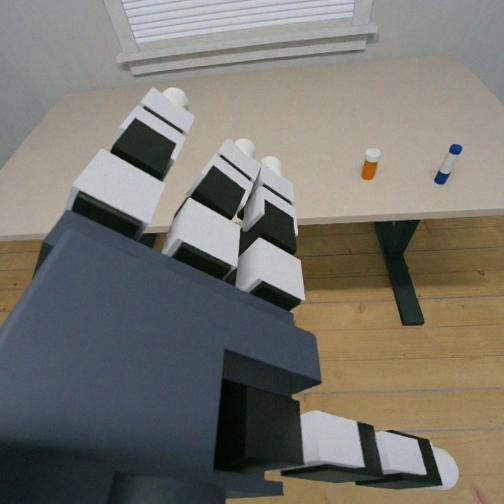

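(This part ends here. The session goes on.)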